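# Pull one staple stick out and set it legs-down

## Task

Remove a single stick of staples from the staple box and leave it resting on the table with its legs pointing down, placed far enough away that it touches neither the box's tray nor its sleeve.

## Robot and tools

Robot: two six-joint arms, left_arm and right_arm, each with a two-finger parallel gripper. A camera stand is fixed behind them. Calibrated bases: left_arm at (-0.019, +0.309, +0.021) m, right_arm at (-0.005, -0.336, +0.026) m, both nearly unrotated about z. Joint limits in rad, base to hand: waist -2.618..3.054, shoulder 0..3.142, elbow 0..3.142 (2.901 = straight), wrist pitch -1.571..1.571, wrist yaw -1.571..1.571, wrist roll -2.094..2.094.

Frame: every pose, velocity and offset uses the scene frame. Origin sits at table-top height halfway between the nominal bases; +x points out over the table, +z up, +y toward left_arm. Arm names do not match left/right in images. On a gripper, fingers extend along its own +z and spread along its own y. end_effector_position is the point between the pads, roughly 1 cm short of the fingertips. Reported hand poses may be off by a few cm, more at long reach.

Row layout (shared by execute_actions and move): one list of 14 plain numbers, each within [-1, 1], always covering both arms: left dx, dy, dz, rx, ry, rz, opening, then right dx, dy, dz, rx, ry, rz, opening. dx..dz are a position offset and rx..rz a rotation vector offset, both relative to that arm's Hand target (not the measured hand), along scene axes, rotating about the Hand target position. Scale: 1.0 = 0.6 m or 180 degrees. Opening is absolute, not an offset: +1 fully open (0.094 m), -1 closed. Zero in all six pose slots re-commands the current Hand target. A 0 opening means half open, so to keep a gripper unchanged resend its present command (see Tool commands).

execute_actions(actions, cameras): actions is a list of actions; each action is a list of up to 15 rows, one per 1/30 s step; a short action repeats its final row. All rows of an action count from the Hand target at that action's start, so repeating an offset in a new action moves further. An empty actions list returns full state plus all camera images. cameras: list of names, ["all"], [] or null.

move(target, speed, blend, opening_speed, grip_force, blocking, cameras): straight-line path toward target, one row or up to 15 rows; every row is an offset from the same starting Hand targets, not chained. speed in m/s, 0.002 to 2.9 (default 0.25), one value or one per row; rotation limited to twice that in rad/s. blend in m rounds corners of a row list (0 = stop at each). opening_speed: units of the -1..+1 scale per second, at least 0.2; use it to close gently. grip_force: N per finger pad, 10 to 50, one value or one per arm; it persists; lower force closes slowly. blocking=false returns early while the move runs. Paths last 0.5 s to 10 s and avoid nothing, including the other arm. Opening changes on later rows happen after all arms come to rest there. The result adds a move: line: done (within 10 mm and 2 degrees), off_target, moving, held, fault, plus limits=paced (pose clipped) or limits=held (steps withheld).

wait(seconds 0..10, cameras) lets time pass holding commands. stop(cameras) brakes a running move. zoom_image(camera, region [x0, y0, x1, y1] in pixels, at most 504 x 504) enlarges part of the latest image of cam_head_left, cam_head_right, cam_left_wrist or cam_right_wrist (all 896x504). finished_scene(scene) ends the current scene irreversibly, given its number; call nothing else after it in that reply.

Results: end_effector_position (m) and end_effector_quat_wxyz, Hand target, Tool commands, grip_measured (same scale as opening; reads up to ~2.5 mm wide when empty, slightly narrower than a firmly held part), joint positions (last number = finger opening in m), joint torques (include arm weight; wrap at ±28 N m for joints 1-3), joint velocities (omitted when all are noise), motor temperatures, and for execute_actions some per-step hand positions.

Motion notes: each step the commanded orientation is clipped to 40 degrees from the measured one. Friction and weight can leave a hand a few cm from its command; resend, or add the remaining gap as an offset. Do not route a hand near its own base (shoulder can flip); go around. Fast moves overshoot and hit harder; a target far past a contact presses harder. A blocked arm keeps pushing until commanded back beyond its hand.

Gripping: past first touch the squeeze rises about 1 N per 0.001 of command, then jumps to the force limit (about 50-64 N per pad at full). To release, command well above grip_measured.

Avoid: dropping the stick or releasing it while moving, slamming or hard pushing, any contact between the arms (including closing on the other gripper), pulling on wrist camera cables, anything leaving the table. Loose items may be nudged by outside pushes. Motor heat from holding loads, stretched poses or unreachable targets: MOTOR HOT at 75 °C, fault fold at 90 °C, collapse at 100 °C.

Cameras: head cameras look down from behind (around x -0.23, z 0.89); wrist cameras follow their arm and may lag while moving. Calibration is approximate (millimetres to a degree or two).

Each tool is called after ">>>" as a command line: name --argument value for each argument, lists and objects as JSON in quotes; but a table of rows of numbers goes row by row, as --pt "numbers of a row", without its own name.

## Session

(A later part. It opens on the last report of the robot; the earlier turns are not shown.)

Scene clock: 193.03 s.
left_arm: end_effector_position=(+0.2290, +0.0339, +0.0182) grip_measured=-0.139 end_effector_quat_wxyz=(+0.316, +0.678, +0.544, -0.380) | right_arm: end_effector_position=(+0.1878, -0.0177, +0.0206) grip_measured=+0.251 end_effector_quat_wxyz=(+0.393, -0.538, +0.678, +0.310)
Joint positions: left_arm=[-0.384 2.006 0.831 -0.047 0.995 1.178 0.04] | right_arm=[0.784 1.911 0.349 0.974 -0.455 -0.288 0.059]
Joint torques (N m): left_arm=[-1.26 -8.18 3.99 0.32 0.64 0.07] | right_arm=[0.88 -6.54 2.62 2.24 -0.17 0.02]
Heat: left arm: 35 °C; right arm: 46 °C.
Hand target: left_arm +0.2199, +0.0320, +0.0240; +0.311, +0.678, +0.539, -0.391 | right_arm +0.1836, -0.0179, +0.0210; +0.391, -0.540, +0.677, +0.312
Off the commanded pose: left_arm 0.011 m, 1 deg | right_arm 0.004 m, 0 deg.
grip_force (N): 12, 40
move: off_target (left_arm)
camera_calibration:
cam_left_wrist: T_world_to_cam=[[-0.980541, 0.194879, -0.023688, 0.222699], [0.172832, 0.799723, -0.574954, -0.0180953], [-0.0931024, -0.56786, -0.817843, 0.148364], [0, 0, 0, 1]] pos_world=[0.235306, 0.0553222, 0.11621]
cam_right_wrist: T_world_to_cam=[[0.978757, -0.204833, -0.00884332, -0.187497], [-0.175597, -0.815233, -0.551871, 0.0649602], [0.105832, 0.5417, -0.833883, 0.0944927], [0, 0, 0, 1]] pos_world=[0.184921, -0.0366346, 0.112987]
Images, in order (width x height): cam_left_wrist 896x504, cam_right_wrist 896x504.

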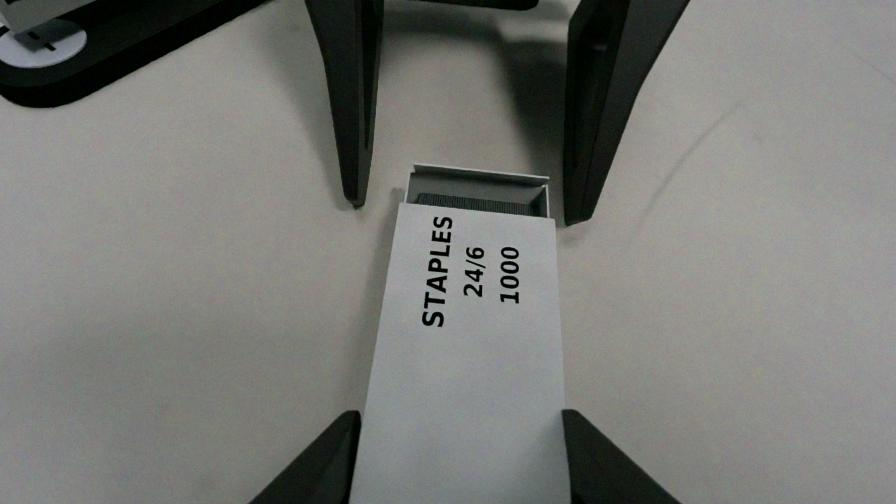

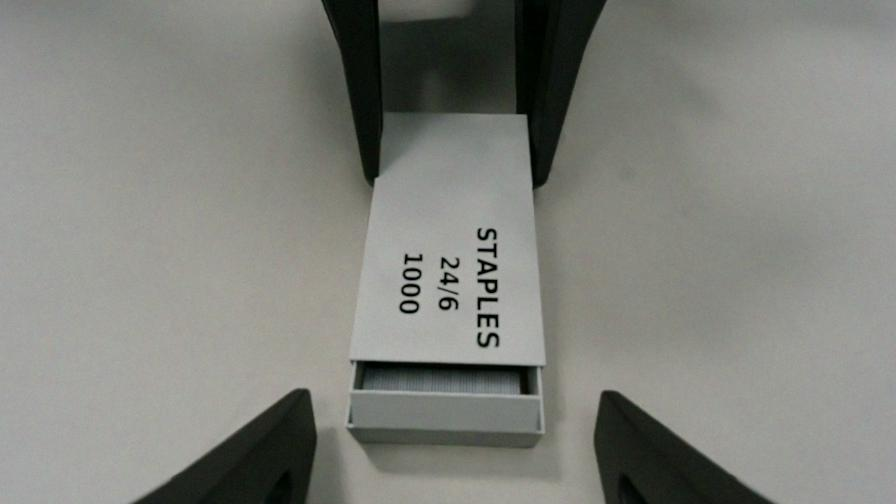

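>>> move --target '[0,0,0,0,0,0,-0.28,-0.004,0.0115,0,0,0,0,0.25]' --cameras '["cam_left_wrist","cam_right_wrist"]' --speed 0.1

Scene clock: 205.93 s.
left_arm: end_effector_position=(+0.2290, +0.0339, +0.0182) grip_measured=-0.139 end_effector_quat_wxyz=(+0.316, +0.678, +0.544, -0.380) | right_arm: end_effector_position=(+0.1825, -0.0132, +0.0206) grip_measured=+0.251 end_effector_quat_wxyz=(+0.392, -0.539, +0.677, +0.311)
Joint positions: left_arm=[-0.384 2.006 0.831 -0.047 0.995 1.178 0.04] | right_arm=[0.812 1.911 0.349 0.979 -0.434 -0.272 0.059]
Joint torques (N m): left_arm=[-1.09 -8.16 4.05 0.31 0.64 0.03] | right_arm=[0.85 -5.94 3.54 2.22 -0.12 0.04]
Motor temperatures (°C): left_arm=[24 32 33 34 27 25 26] | right_arm=[25 28 46 40 27 24 24]
Heat: left arm: 34 °C; right arm: 46 °C.
Hand target: left_arm +0.2199, +0.0320, +0.0240; +0.311, +0.678, +0.539, -0.391 | right_arm +0.1812, -0.0110, +0.0210; +0.391, -0.540, +0.677, +0.312
Off the commanded pose: left_arm 0.011 m, 1 deg | right_arm 0.003 m, 0 deg.
grip_force (N): 12, 40
move: off_target (left_arm)
camera_calibration:
cam_left_wrist: T_world_to_cam=[[-0.980541, 0.194879, -0.023688, 0.222699], [0.172832, 0.799723, -0.574954, -0.0180953], [-0.0931024, -0.56786, -0.817843, 0.148364], [0, 0, 0, 1]] pos_world=[0.235306, 0.0553222, 0.11621]
cam_right_wrist: T_world_to_cam=[[0.9794, -0.201662, -0.0103668, -0.181494], [-0.173955, -0.816541, -0.550455, 0.0673895], [0.102541, 0.540919, -0.8348, 0.0932776], [0, 0, 0, 1]] pos_world=[0.179913, -0.0320298, 0.113082]
Images, in order (width x height): cam_left_wrist 896x504, cam_right_wrist 896x504.

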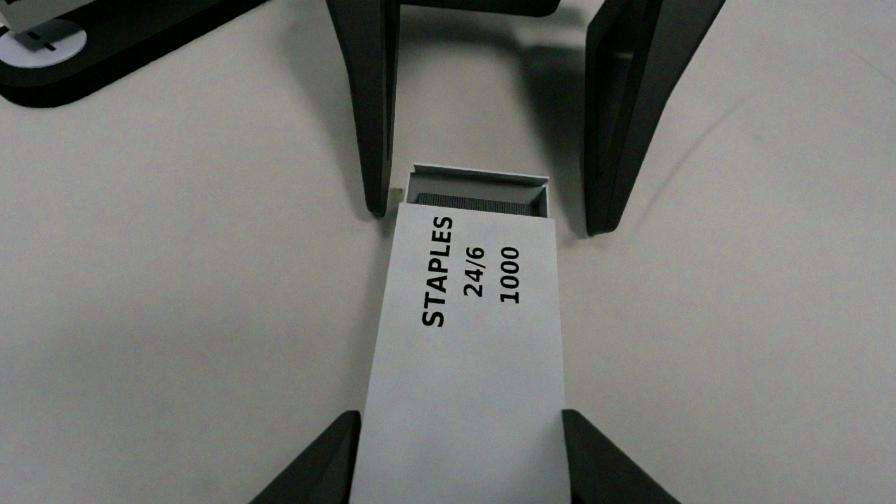

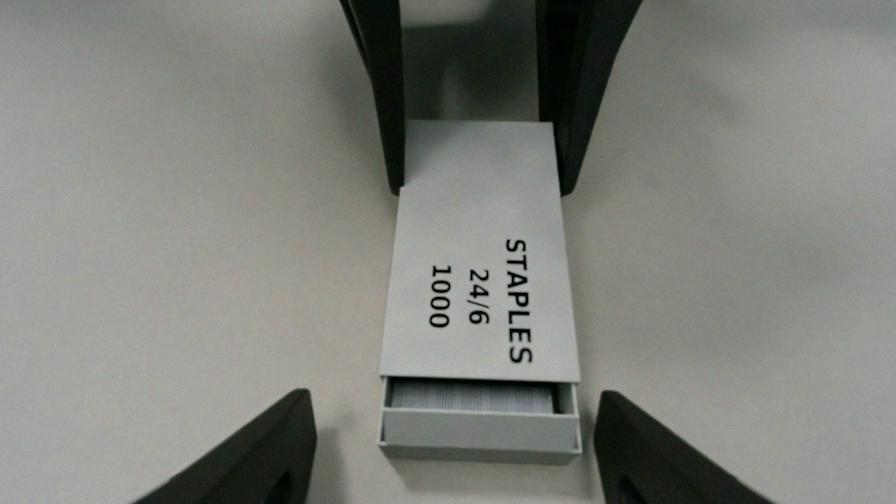

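>>> move --target '[0,0,0,0,0,0,-0.28,0.010,0.010,0,0,0,0,0.1]' --cameras '["cam_left_wrist","cam_right_wrist"]' --speed 0.1

Scene clock: 210.37 s.
left_arm: end_effector_position=(+0.2290, +0.0339, +0.0182) grip_measured=-0.139 end_effector_quat_wxyz=(+0.316, +0.678, +0.544, -0.380) | right_arm: end_effector_position=(+0.1888, -0.0070, +0.0254) grip_measured=+0.101 end_effector_quat_wxyz=(+0.399, -0.538, +0.674, +0.311)
Joint positions: left_arm=[-0.384 2.006 0.831 -0.047 0.995 1.178 0.04] | right_arm=[0.812 1.911 0.376 0.968 -0.432 -0.272 0.052]
Joint torques (N m): left_arm=[-1.22 -8.12 3.9 0.32 0.61 0.04] | right_arm=[0.66 -5.08 4.18 2.14 -0.16 0.02]
Heat: left arm: 34 °C; right arm: 46 °C.
Hand target: left_arm +0.2199, +0.0320, +0.0240; +0.311, +0.678, +0.539, -0.391 | right_arm +0.1872, -0.0050, +0.0210; +0.391, -0.540, +0.677, +0.312
Off the commanded pose: left_arm 0.011 m, 1 deg | right_arm 0.005 m, 1 deg.
grip_force (N): 12, 40
move: off_target (left_arm)
camera_calibration:
cam_left_wrist: T_world_to_cam=[[-0.980541, 0.194879, -0.023688, 0.222699], [0.172832, 0.799723, -0.574954, -0.0180953], [-0.0931024, -0.56786, -0.817843, 0.148364], [0, 0, 0, 1]] pos_world=[0.235306, 0.0553222, 0.11621]
cam_right_wrist: T_world_to_cam=[[0.978982, -0.203941, -0.0013145, -0.186443], [-0.169501, -0.810042, -0.561339, 0.0757506], [0.113415, 0.549764, -0.827585, 0.0910414], [0, 0, 0, 1]] pos_world=[0.185039, -0.0267135, 0.117621]
Images, in order (width x height): cam_left_wrist 896x504, cam_right_wrist 896x504.

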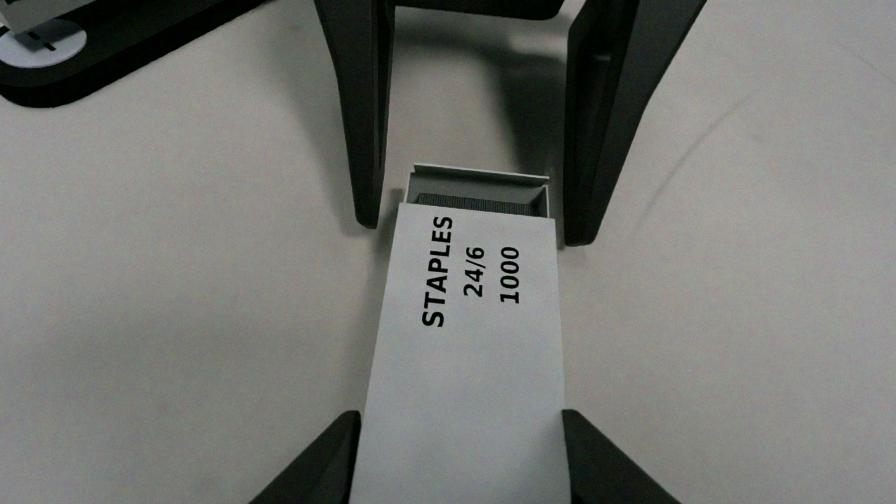

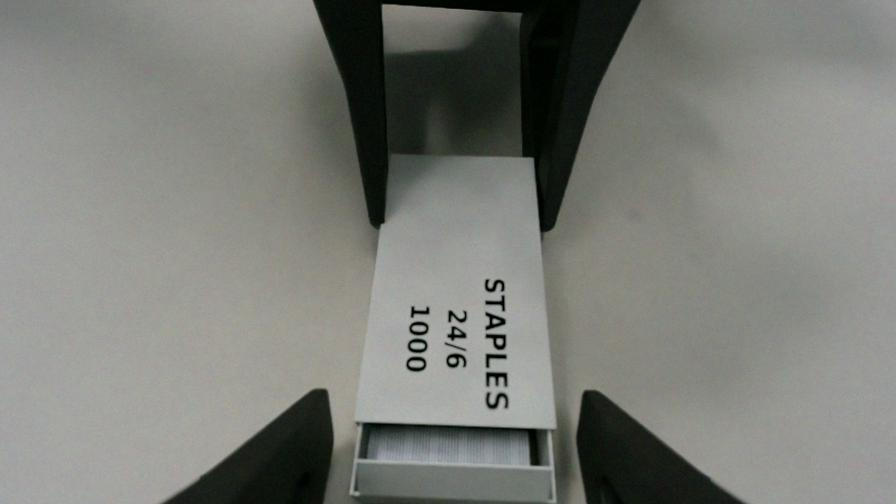

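>>> move --target '[0,0,0,0,0,0,-0.28,0.0,-0.005,-0.009,0,0,0,0.0]' --cameras '["cam_left_wrist","cam_right_wrist"]' --speed 0.1

Scene clock: 219.63 s.
left_arm: end_effector_position=(+0.2290, +0.0339, +0.0182) grip_measured=-0.139 end_effector_quat_wxyz=(+0.316, +0.678, +0.544, -0.380) | right_arm: end_effector_position=(+0.1887, -0.0071, +0.0211) grip_measured=+0.001 end_effector_quat_wxyz=(+0.398, -0.538, +0.675, +0.311)
Joint positions: left_arm=[-0.384 2.006 0.831 -0.047 0.995 1.178 0.04] | right_arm=[0.812 1.935 0.376 0.99 -0.432 -0.272 0.047]
Joint torques (N m): left_arm=[-1.2 -8.08 3.96 0.35 0.64 0.01] | right_arm=[-0.16 -4.83 3.4 2.29 -0.24 -0.03]
Heat: left arm: 34 °C; right arm: 46 °C.
Hand target: left_arm +0.2199, +0.0320, +0.0240; +0.311, +0.678, +0.539, -0.391 | right_arm +0.1872, -0.0080, +0.0157; +0.391, -0.540, +0.677, +0.312
Off the commanded pose: left_arm 0.011 m, 1 deg | right_arm 0.006 m, 1 deg.
grip_force (N): 12, 40
move: off_target (left_arm)
camera_calibration:
cam_left_wrist: T_world_to_cam=[[-0.980541, 0.194879, -0.023688, 0.222699], [0.172832, 0.799723, -0.574954, -0.0180953], [-0.0931024, -0.56786, -0.817843, 0.148364], [0, 0, 0, 1]] pos_world=[0.235306, 0.0553222, 0.11621]
cam_right_wrist: T_world_to_cam=[[0.978966, -0.204007, -0.002443, -0.186318], [-0.170395, -0.810971, -0.559724, 0.0732881], [0.112206, 0.548368, -0.828675, 0.0877905], [0, 0, 0, 1]] pos_world=[0.185036, -0.026717, 0.113316]
Images, in order (width x height): cam_left_wrist 896x504, cam_right_wrist 896x504.

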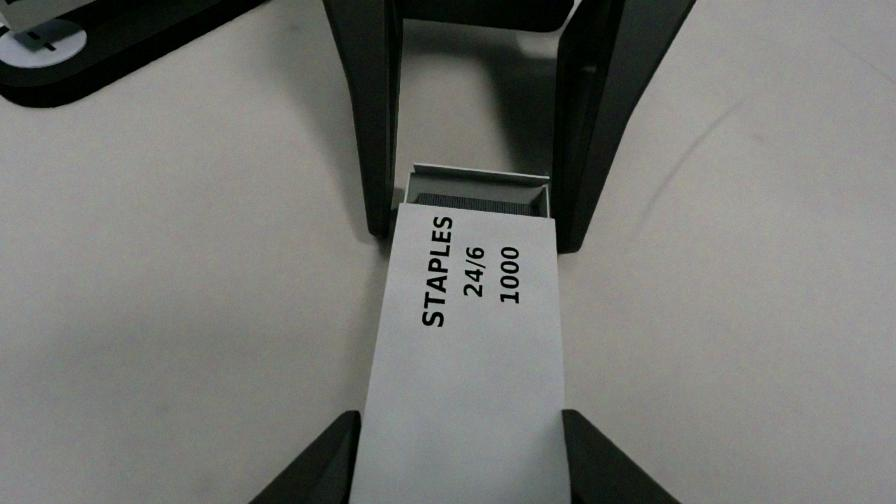

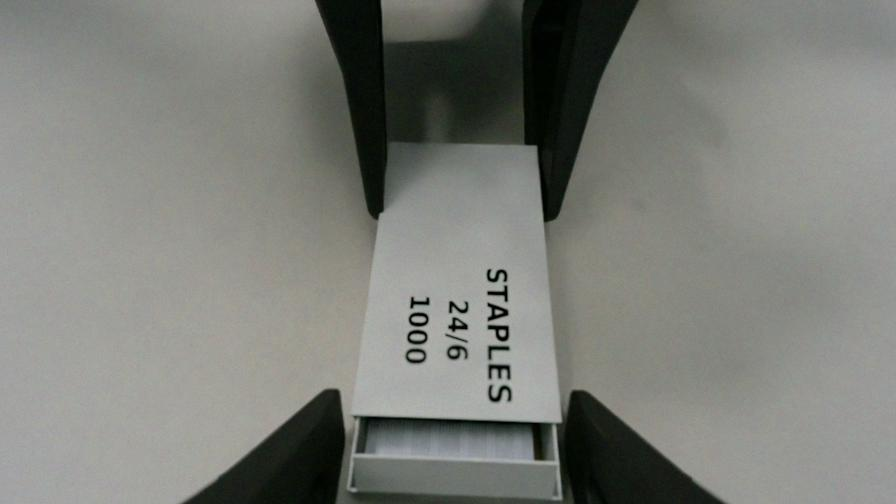

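>>> move --target '[0,0,0,0,0,0,-0.28,-0.002,-0.0105,0,0,0,0,0.0]' --cameras '["cam_left_wrist","cam_right_wrist"]' --speed 0.1

Scene clock: 226.53 s.
left_arm: end_effector_position=(+0.2290, +0.0339, +0.0182) grip_measured=-0.139 end_effector_quat_wxyz=(+0.316, +0.678, +0.544, -0.380) | right_arm: end_effector_position=(+0.1893, -0.0101, +0.0211) grip_measured=+0.001 end_effector_quat_wxyz=(+0.400, -0.537, +0.675, +0.310)
Joint positions: left_arm=[-0.384 2.006 0.831 -0.047 0.995 1.178 0.04] | right_arm=[0.805 1.935 0.366 1.003 -0.433 -0.275 0.047]
Joint torques (N m): left_arm=[-1.13 -8.05 4.1 0.32 0.64 0.01] | right_arm=[-0.87 -5.45 2.58 2.23 -0.36 -0.07]
Heat: left arm: 33 °C; right arm: 45 °C.
Hand target: left_arm +0.2199, +0.0320, +0.0240; +0.311, +0.678, +0.539, -0.391 | right_arm +0.1860, -0.0143, +0.0157; +0.391, -0.540, +0.677, +0.312
Off the commanded pose: left_arm 0.011 m, 1 deg | right_arm 0.008 m, 1 deg.
grip_force (N): 12, 40
move: off_target (left_arm)
camera_calibration:
cam_left_wrist: T_world_to_cam=[[-0.980541, 0.194879, -0.023688, 0.222699], [0.172832, 0.799723, -0.574954, -0.0180953], [-0.0931024, -0.56786, -0.817843, 0.148364], [0, 0, 0, 1]] pos_world=[0.235306, 0.0553222, 0.11621]
cam_right_wrist: T_world_to_cam=[[0.978053, -0.208355, 0.000885694, -0.187497], [-0.171866, -0.809156, -0.561898, 0.0713279], [0.117791, 0.549414, -0.827206, 0.0882268], [0, 0, 0, 1]] pos_world=[0.185249, -0.0298236, 0.113227]
Images, in order (width x height): cam_left_wrist 896x504, cam_right_wrist 896x504.

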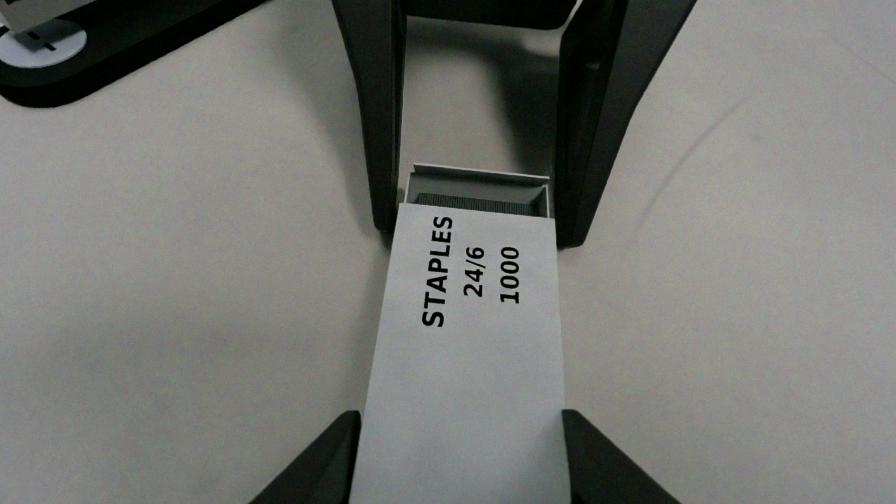

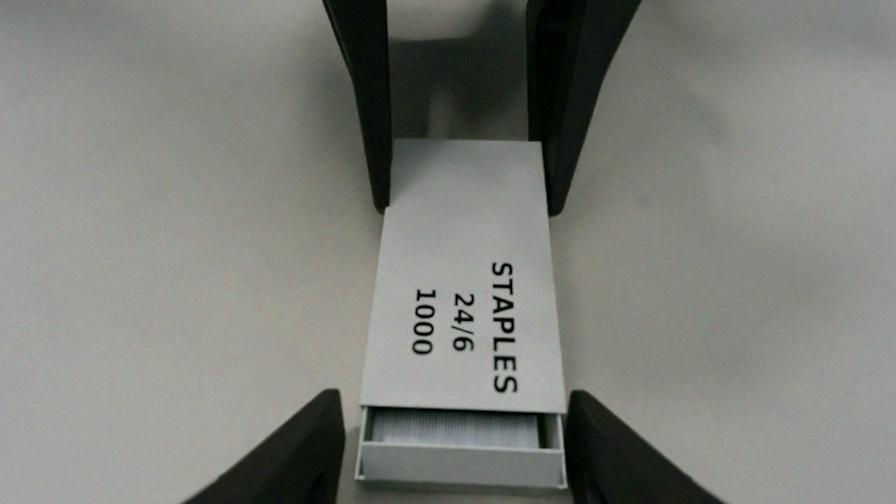

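>>> move --target '[0,0,0,0,0,0,-0.28,0.002,-0.007,0,0,0,0,-0.05]' --cameras '["cam_left_wrist","cam_right_wrist"]' --speed 0.1

Scene clock: 228.93 s.
left_arm: end_effector_position=(+0.2290, +0.0339, +0.0182) grip_measured=-0.139 end_effector_quat_wxyz=(+0.316, +0.678, +0.544, -0.380) | right_arm: end_effector_position=(+0.1896, -0.0134, +0.0208) grip_measured=-0.049 end_effector_quat_wxyz=(+0.400, -0.538, +0.673, +0.312)
Joint positions: left_arm=[-0.384 2.006 0.831 -0.047 0.995 1.178 0.04] | right_arm=[0.79 1.935 0.358 1.008 -0.451 -0.284 0.045]
Joint torques (N m): left_arm=[-1.16 -8.12 3.93 0.34 0.64 0.04] | right_arm=[-1.05 -5.7 2.52 2.18 -0.32 -0.09]
Heat: left arm: 33 °C; right arm: 45 °C.
Hand target: left_arm +0.2199, +0.0320, +0.0240; +0.311, +0.678, +0.539, -0.391 | right_arm +0.1873, -0.0185, +0.0157; +0.391, -0.540, +0.677, +0.312
Off the commanded pose: left_arm 0.011 m, 1 deg | right_arm 0.008 m, 1 deg.
grip_force (N): 12, 40
move: off_target (left_arm)
camera_calibration:
cam_left_wrist: T_world_to_cam=[[-0.980541, 0.194879, -0.023688, 0.222699], [0.172832, 0.799723, -0.574954, -0.0180953], [-0.0931024, -0.56786, -0.817843, 0.148364], [0, 0, 0, 1]] pos_world=[0.235306, 0.0553222, 0.11621]
cam_right_wrist: T_world_to_cam=[[0.9791, -0.203379, -0.000819304, -0.18856], [-0.168408, -0.80847, -0.563928, 0.0680115], [0.114029, 0.55228, -0.825823, 0.0906105], [0, 0, 0, 1]] pos_world=[0.185741, -0.0334063, 0.113027]
Images, in order (width x height): cam_left_wrist 896x504, cam_right_wrist 896x504.

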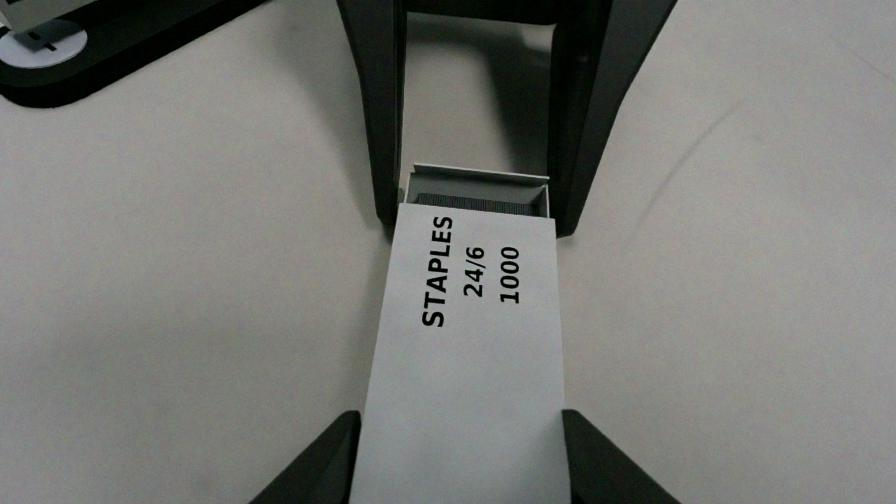

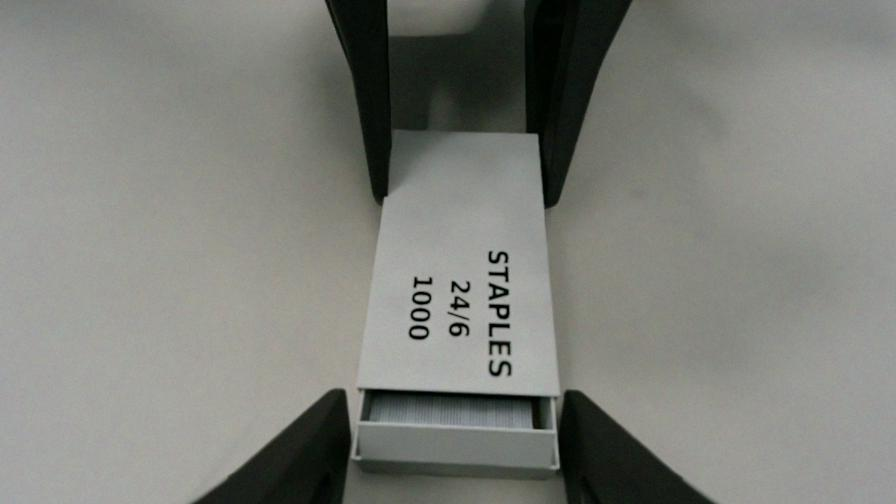

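>>> move --target '[0,0,0,0,0,0,-0.28,0,-0.004,0,0,0,0,-0.28]' --cameras '["cam_left_wrist","cam_right_wrist"]' --grip_force '[14,14]'

Scene clock: 231.97 s.
left_arm: end_effector_position=(+0.2282, +0.0332, +0.0182) grip_measured=-0.143 end_effector_quat_wxyz=(+0.315, +0.679, +0.543, -0.381) | right_arm: end_effector_position=(+0.1887, -0.0155, +0.0206) grip_measured=-0.194 end_effector_quat_wxyz=(+0.399, -0.539, +0.672, +0.314)
Joint positions: left_arm=[-0.387 2.006 0.831 -0.047 0.995 1.178 0.04] | right_arm=[0.783 1.935 0.351 1.013 -0.462 -0.288 0.038]
Joint torques (N m): left_arm=[-0.9 -8.02 3.99 0.29 0.61 0.03] | right_arm=[-1.07 -5.89 2.51 2.13 -0.28 -0.11]
Heat: left arm: 33 °C; right arm: 45 °C.
Hand target: left_arm +0.2199, +0.0320, +0.0240; +0.311, +0.678, +0.539, -0.391 | right_arm +0.1872, -0.0208, +0.0157; +0.391, -0.540, +0.677, +0.312
Off the commanded pose: left_arm 0.010 m, 1 deg | right_arm 0.007 m, 1 deg.
grip_force (N): 14, 14
move: done
camera_calibration:
cam_left_wrist: T_world_to_cam=[[-0.979949, 0.197834, -0.0237007, 0.221782], [0.17525, 0.799203, -0.574945, -0.0178513], [-0.0948018, -0.56757, -0.817849, 0.148215], [0, 0, 0, 1]] pos_world=[0.234514, 0.0545131, 0.11621]
cam_right_wrist: T_world_to_cam=[[0.979885, -0.199537, -0.00315401, -0.188175], [-0.166345, -0.807954, -0.565278, 0.0656787], [0.110245, 0.554433, -0.824894, 0.0923659], [0, 0, 0, 1]] pos_world=[0.185132, -0.035693, 0.112725]
Images, in order (width x height): cam_left_wrist 896x504, cam_right_wrist 896x504.

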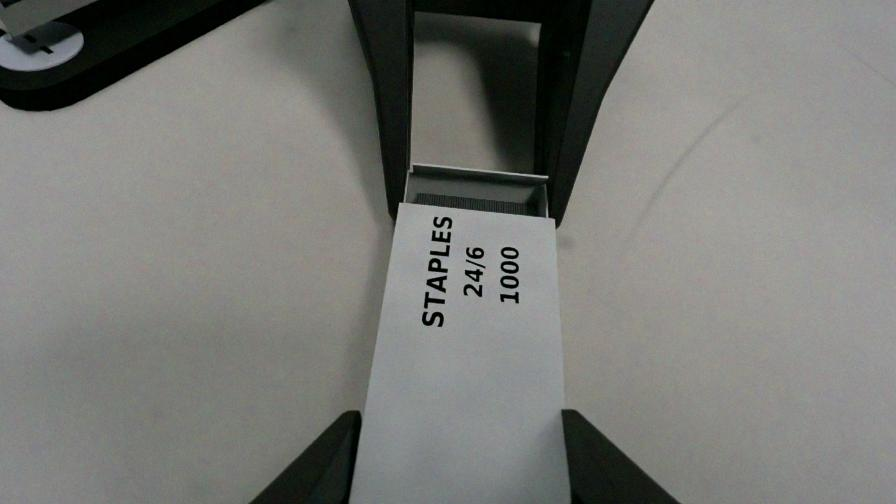

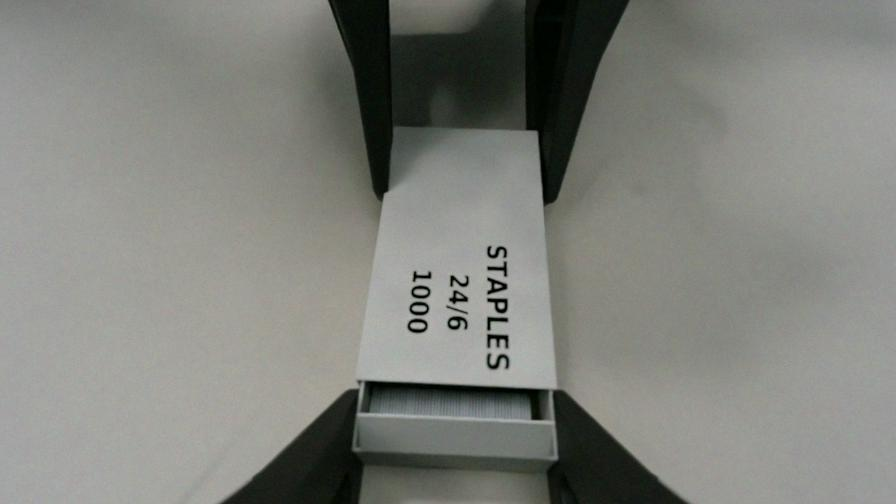

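>>> move --target '[0,0,0,0,0,0,-0.28,-0.0115,-0.050,0,0,0,0,-0.28]' --cameras '["cam_left_wrist","cam_right_wrist"]' --speed 0.06

Scene clock: 236.00 s.
left_arm: end_effector_position=(+0.2282, +0.0332, +0.0181) grip_measured=-0.144 end_effector_quat_wxyz=(+0.315, +0.679, +0.543, -0.381) | right_arm: end_effector_position=(+0.1814, -0.0448, +0.0193) grip_measured=-0.195 end_effector_quat_wxyz=(+0.399, -0.540, +0.670, +0.316)
Joint positions: left_arm=[-0.387 2.006 0.831 -0.047 0.995 1.177 0.04] | right_arm=[0.705 1.904 0.252 1.058 -0.534 -0.339 0.038]
Joint torques (N m): left_arm=[-0.95 -8.16 4.11 0.33 0.65 0.04] | right_arm=[-1.18 -6.24 2.11 1.92 -0.22 -0.08]
Heat: left arm: 33 °C; right arm: 45 °C.
Hand target: left_arm +0.2199, +0.0319, +0.0240; +0.311, +0.678, +0.539, -0.391 | right_arm +0.1804, -0.0509, +0.0157; +0.391, -0.540, +0.677, +0.312
Off the commanded pose: left_arm 0.010 m, 1 deg | right_arm 0.007 m, 1 deg.
grip_force (N): 14, 14
move: done
camera_calibration:
cam_left_wrist: T_world_to_cam=[[-0.980153, 0.196974, -0.0223773, 0.221821], [0.173829, 0.799695, -0.574693, -0.0175938], [-0.0953043, -0.567177, -0.818063, 0.148345], [0, 0, 0, 1]] pos_world=[0.234615, 0.0545144, 0.116208]
cam_right_wrist: T_world_to_cam=[[0.981133, -0.193297, -0.00384765, -0.186756], [-0.16129, -0.807374, -0.567568, 0.0391844], [0.106603, 0.55748, -0.823318, 0.10908], [0, 0, 0, 1]] pos_world=[0.177924, -0.0652726, 0.111328]
Images, in order (width x height): cam_left_wrist 896x504, cam_right_wrist 896x504.

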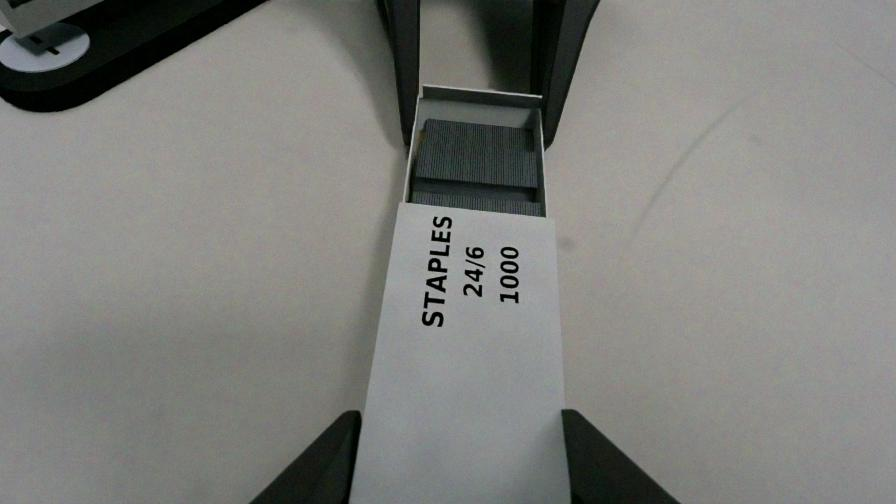

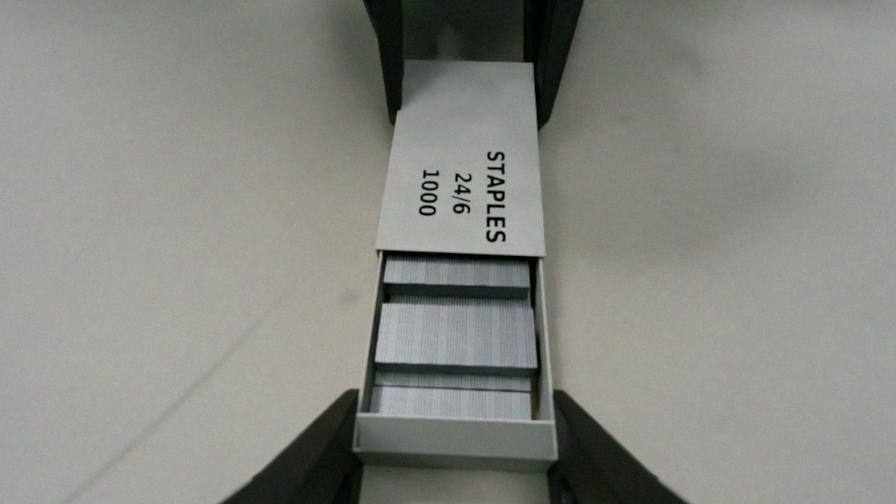

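>>> zoom_image --camera "cam_right_wrist" --region '[340, 230, 580, 490]'

>>> zoom_image --camera "cam_left_wrist" --region '[380, 60, 580, 240]'

Scaled by 1.938 from the camera's 896x504 image, which has a finer 1280x720 frame.

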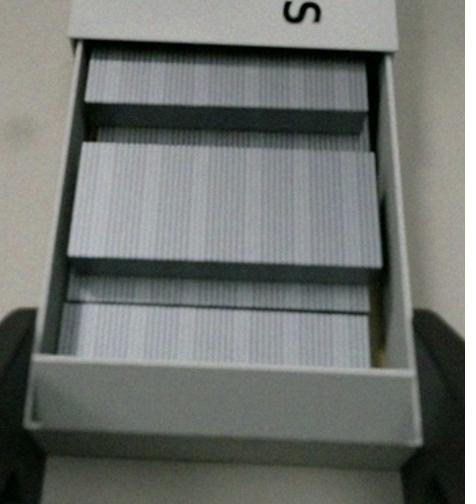

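Scaled by 2.520 from the camera's 896x504 image, which has a finer 1280x720 frame.

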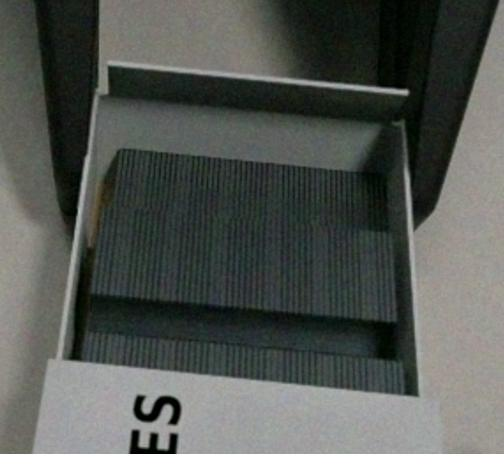

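>>> move --target '[0,0,0,0,0,0,-0.28,-0.0055,-0.0235,0,0,0,0,-0.28]' --cameras '["cam_left_wrist","cam_right_wrist"]' --speed 0.06

>>> zoom_image --camera "cam_right_wrist" --region '[340, 180, 580, 490]'

Scene clock: 254.20 s.
left_arm: end_effector_position=(+0.2282, +0.0332, +0.0181) grip_measured=-0.144 end_effector_quat_wxyz=(+0.315, +0.679, +0.543, -0.381) | right_arm: end_effector_position=(+0.1778, -0.0592, +0.0188) grip_measured=-0.195 end_effector_quat_wxyz=(+0.398, -0.541, +0.670, +0.316)
Joint positions: left_arm=[-0.387 2.006 0.831 -0.047 0.995 1.177 0.04] | right_arm=[0.66 1.883 0.208 1.063 -0.571 -0.37 0.038]
Joint torques (N m): left_arm=[-0.91 -8.01 3.9 0.34 0.64 0.02] | right_arm=[-1.25 -5.93 2 1.91 -0.23 -0.08]
Heat: left arm: 32 °C; right arm: 44 °C.
Hand target: left_arm +0.2199, +0.0319, +0.0240; +0.311, +0.678, +0.539, -0.391 | right_arm +0.1770, -0.0650, +0.0156; +0.391, -0.540, +0.677, +0.312
Off the commanded pose: left_arm 0.010 m, 1 deg | right_arm 0.007 m, 1 deg.
grip_force (N): 14, 14
move: done
camera_calibration:
cam_left_wrist: T_world_to_cam=[[-0.980153, 0.196974, -0.0223773, 0.221821], [0.173829, 0.799695, -0.574693, -0.0175938], [-0.0953043, -0.567177, -0.818063, 0.148345], [0, 0, 0, 1]] pos_world=[0.234615, 0.0545144, 0.116208]
cam_right_wrist: T_world_to_cam=[[0.98144, -0.191713, -0.00465338, -0.18602], [-0.160664, -0.808757, -0.565773, 0.0263848], [0.104703, 0.55602, -0.824548, 0.11735], [0, 0, 0, 1]] pos_world=[0.17452, -0.0795727, 0.110823]
Images, in order (width x height): cam_left_wrist 896x504, cam_right_wrist 896x504.

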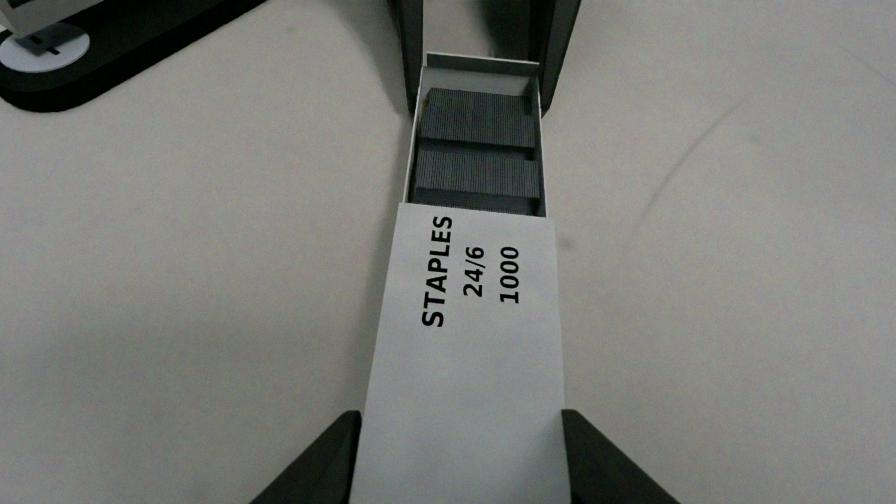

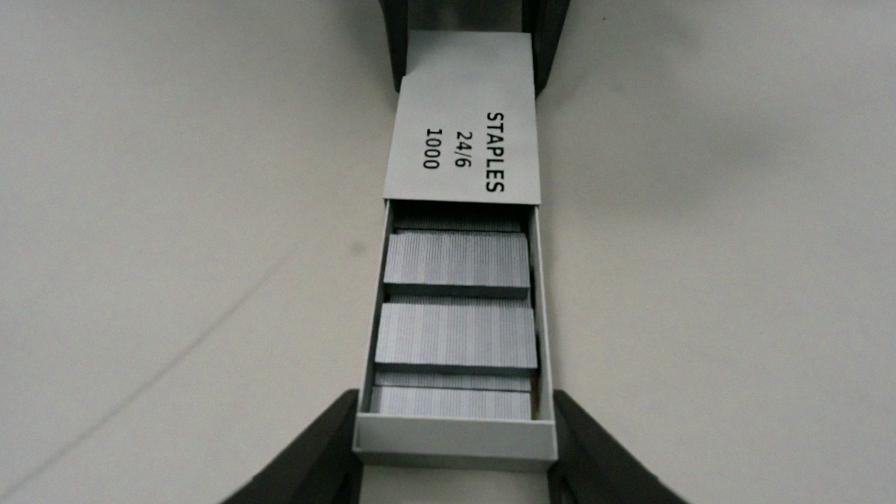

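Scaled by 1.626 from the camera's 896x504 image, which has a finer 1280x720 frame.

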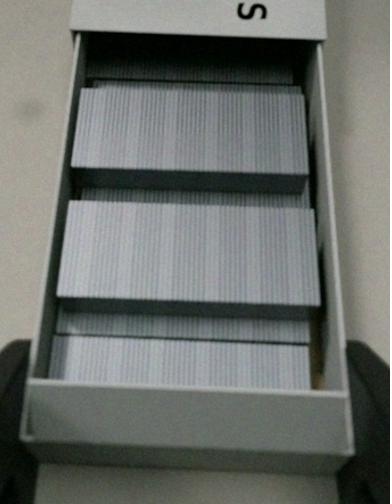

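>>> move --pt "0 0 0 0 0 0 0.1 0 0 0 0 0 0 0.1" --pt "0.026 0.1125 0.067 0 0 0 0.1 -0.02 -0.083 0.05 0 0 0 0.1" --cameras '["cam_left_wrist","cam_right_wrist"]' --speed 0.15 --grip_force '[35,35]'

Scene clock: 288.70 s.
left_arm: end_effector_position=(+0.2342, +0.1020, +0.0540) grip_measured=+0.097 end_effector_quat_wxyz=(+0.302, +0.685, +0.545, -0.377) | right_arm: end_effector_position=(+0.1620, -0.1180, +0.0383) grip_measured=+0.099 end_effector_quat_wxyz=(+0.384, -0.537, +0.686, +0.305)
Joint positions: left_arm=[-0.168 1.908 0.936 -0.629 1.008 1.609 0.052] | right_arm=[0.447 1.444 0.085 0.608 -0.708 -0.539 0.052]
Joint torques (N m): left_arm=[0.4 -6.2 6.93 -0.38 0.92 0.15] | right_arm=[-0.76 -3.77 5.22 1.82 -0.61 -0.1]
Heat: left arm: 32 °C; right arm: 44 °C.
Hand target: left_arm +0.2354, +0.0994, +0.0642; +0.311, +0.678, +0.539, -0.391 | right_arm +0.1650, -0.1148, +0.0456; +0.391, -0.540, +0.677, +0.312
Off the commanded pose: left_arm 0.011 m, 2 deg | right_arm 0.009 m, 2 deg.
grip_force (N): 35, 35
move: off_target (left_arm)
camera_calibration:
cam_left_wrist: T_world_to_cam=[[-0.977803, 0.209191, -0.0118906, 0.212707], [0.18068, 0.813083, -0.5534, -0.0571241], [-0.106098, -0.543264, -0.832831, 0.218237], [0, 0, 0, 1]] pos_world=[0.241461, 0.120511, 0.152672]
cam_right_wrist: T_world_to_cam=[[0.976611, -0.214223, -0.0183982, -0.183039], [-0.191001, -0.825075, -0.531762, -0.0109545], [0.0987357, 0.522839, -0.846694, 0.16573], [0, 0, 0, 1]] pos_world=[0.160302, -0.1349, 0.13113]
Images, in order (width x height): cam_left_wrist 896x504, cam_right_wrist 896x504.

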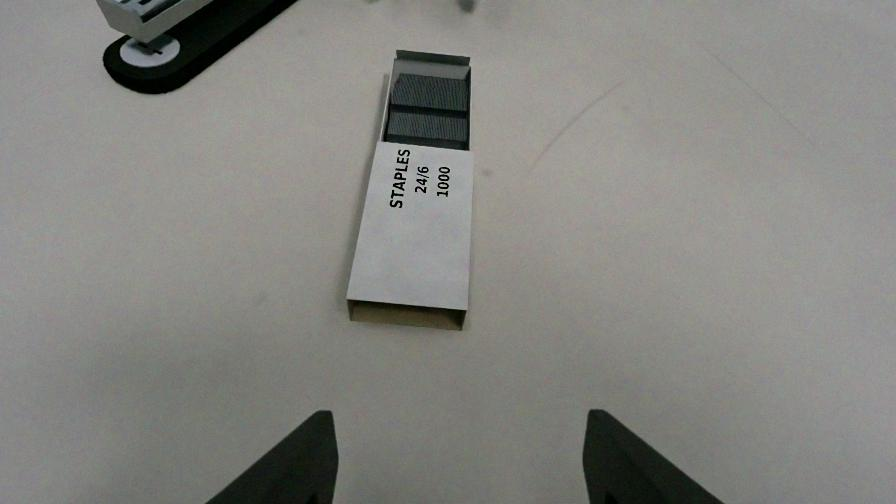

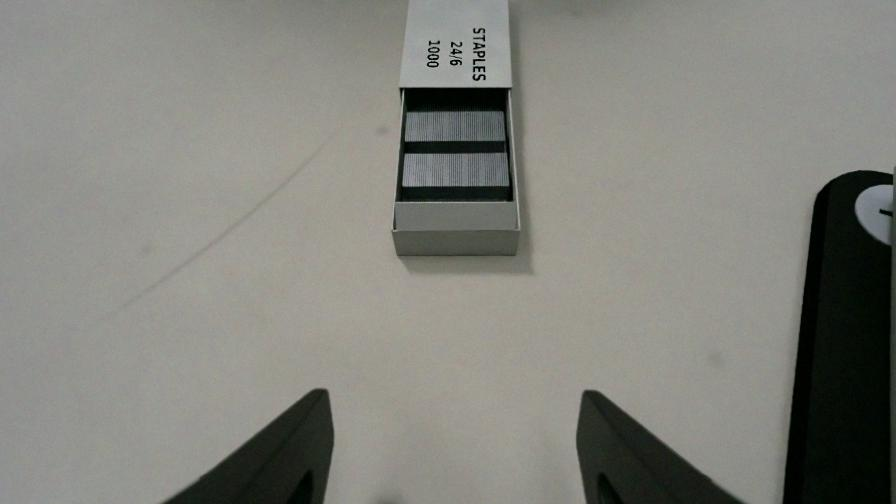

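>>> zoom_image --camera "cam_left_wrist" --region '[375, 40, 485, 160]'

>>> zoom_image --camera "cam_right_wrist" --region '[380, 80, 540, 270]'

Scaled by 4.200 from the camera's 896x504 image, which has a finer 1280x720 frame.

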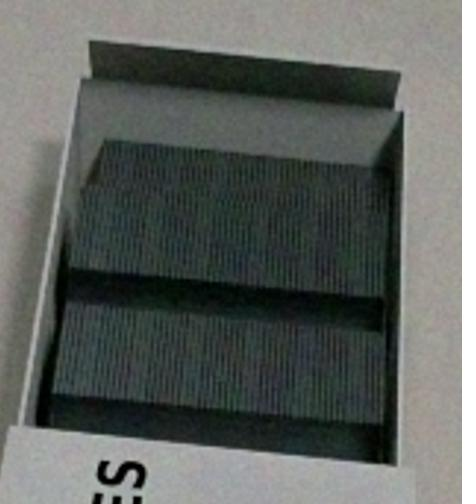

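Scaled by 2.653 from the camera's 896x504 image, which has a finer 1280x720 frame.

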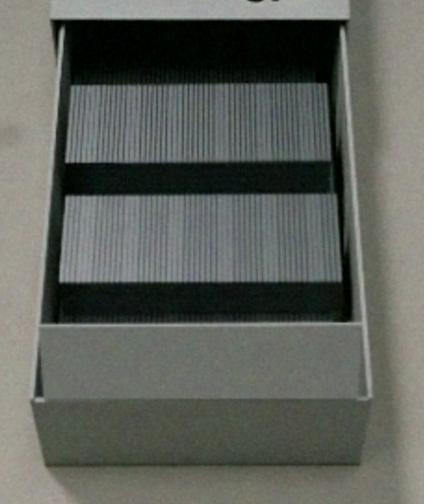

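>>> move --pt "0 -0.015 0.093 0.117 0.073 0.236 0.1 0 -0.03 0.117 0.031 -0.0135 -0.207 0.1" --pt "-0.074 -0.241 0.06 0.234 0.1463 0.472 -0.6 0.325 -0.225 0.223 0.062 -0.027 -0.4145 0.1" --cameras '["all"]' --speed 0.35 --blend '[0.03,0]'

Scene clock: 365.83 s.
left_arm: end_effector_position=(+0.1884, -0.0477, +0.0979) grip_measured=-0.597 end_effector_quat_wxyz=(+0.126, +0.116, +0.985, -0.030) | right_arm: end_effector_position=(+0.3534, -0.2473, +0.1696) grip_measured=+0.099 end_effector_quat_wxyz=(+0.562, -0.004, +0.826, +0.051)
Joint positions: left_arm=[-1.089 1.948 1.532 -0.968 -0.18 -0.875 0.019] | right_arm=[0.333 1.193 0.416 0.394 0.243 0.183 0.052]
Joint torques (N m): left_arm=[-0.25 -6.89 9.07 0.05 -0.36 -0.01] | right_arm=[-0.75 -2.63 7.84 2.61 0.19 0.04]
Motor temperatures (°C): left_arm=[24 32 32 29 26 24 25] | right_arm=[24 27 44 36 26 23 23]
Heat: left arm: 32 °C; right arm: 44 °C.
Hand target: left_arm +0.1912, -0.0451, +0.1002; +0.130, +0.112, +0.985, -0.016 | right_arm +0.3600, -0.2498, +0.1795; +0.573, +0.006, +0.818, +0.050
Off the commanded pose: left_arm 0.004 m, 2 deg | right_arm 0.012 m, 2 deg.
grip_force (N): 35, 35
move: off_target (right_arm)
camera_calibration:
cam_left_wrist: T_world_to_cam=[[-0.231318, -0.972789, 0.0131521, 0.000177143], [-0.959255, 0.230312, 0.163663, 0.213962], [-0.162239, 0.0252419, -0.986429, 0.221289], [0, 0, 0, 1]] pos_world=[0.241187, -0.0546915, 0.183266]
cam_right_wrist: T_world_to_cam=[[0.0891096, -0.992153, -0.0877081, -0.262239], [-0.743907, -0.00774004, -0.668238, 0.409414], [0.662315, 0.124793, -0.738759, 0.00962628], [0, 0, 0, 1]] pos_world=[0.321559, -0.258214, 0.257697]

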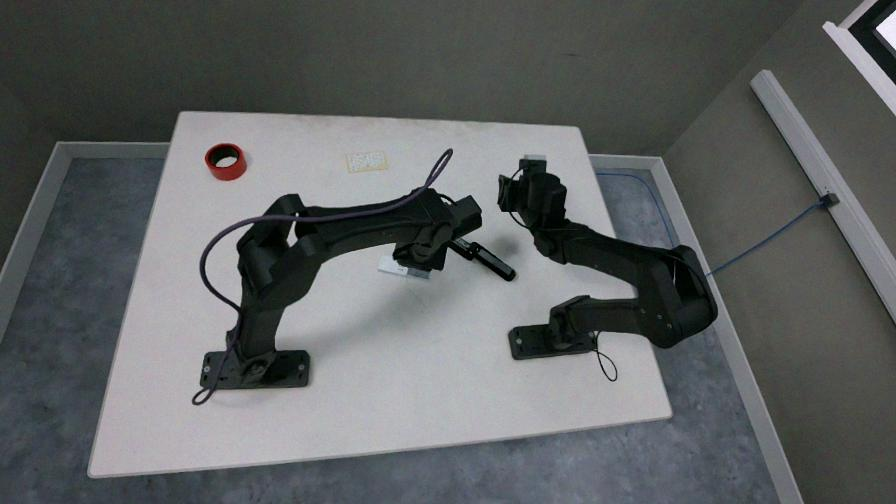

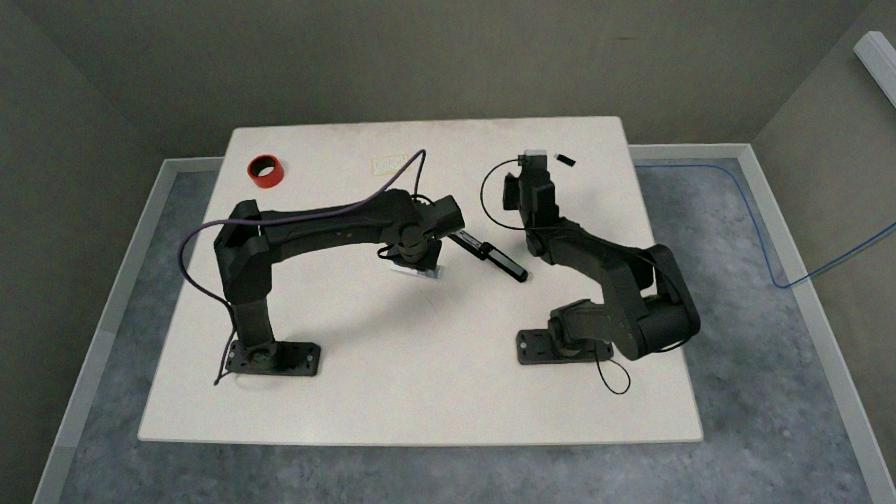

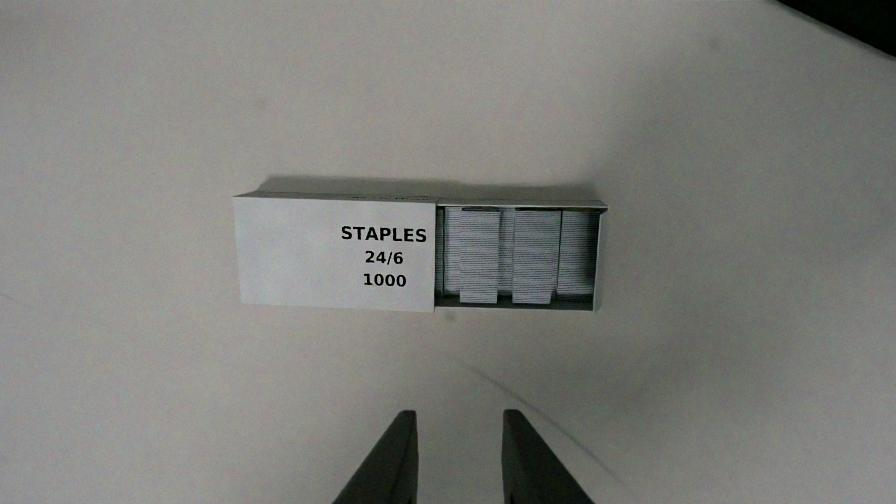

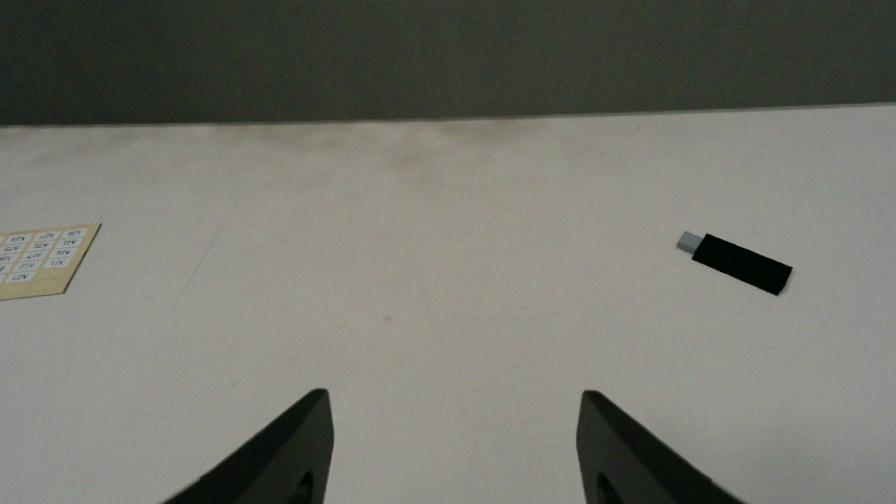

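>>> zoom_image --camera "cam_left_wrist" --region '[420, 180, 630, 330]'

Scaled by 2.400 from the camera's 896x504 image, which has a finer 1280x720 frame.

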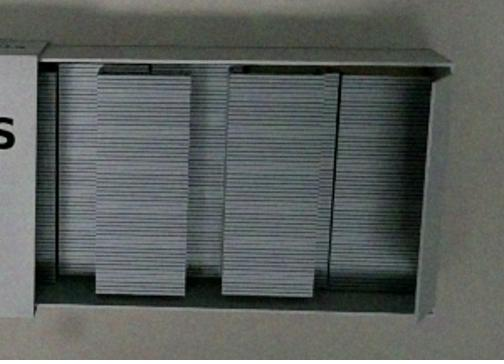

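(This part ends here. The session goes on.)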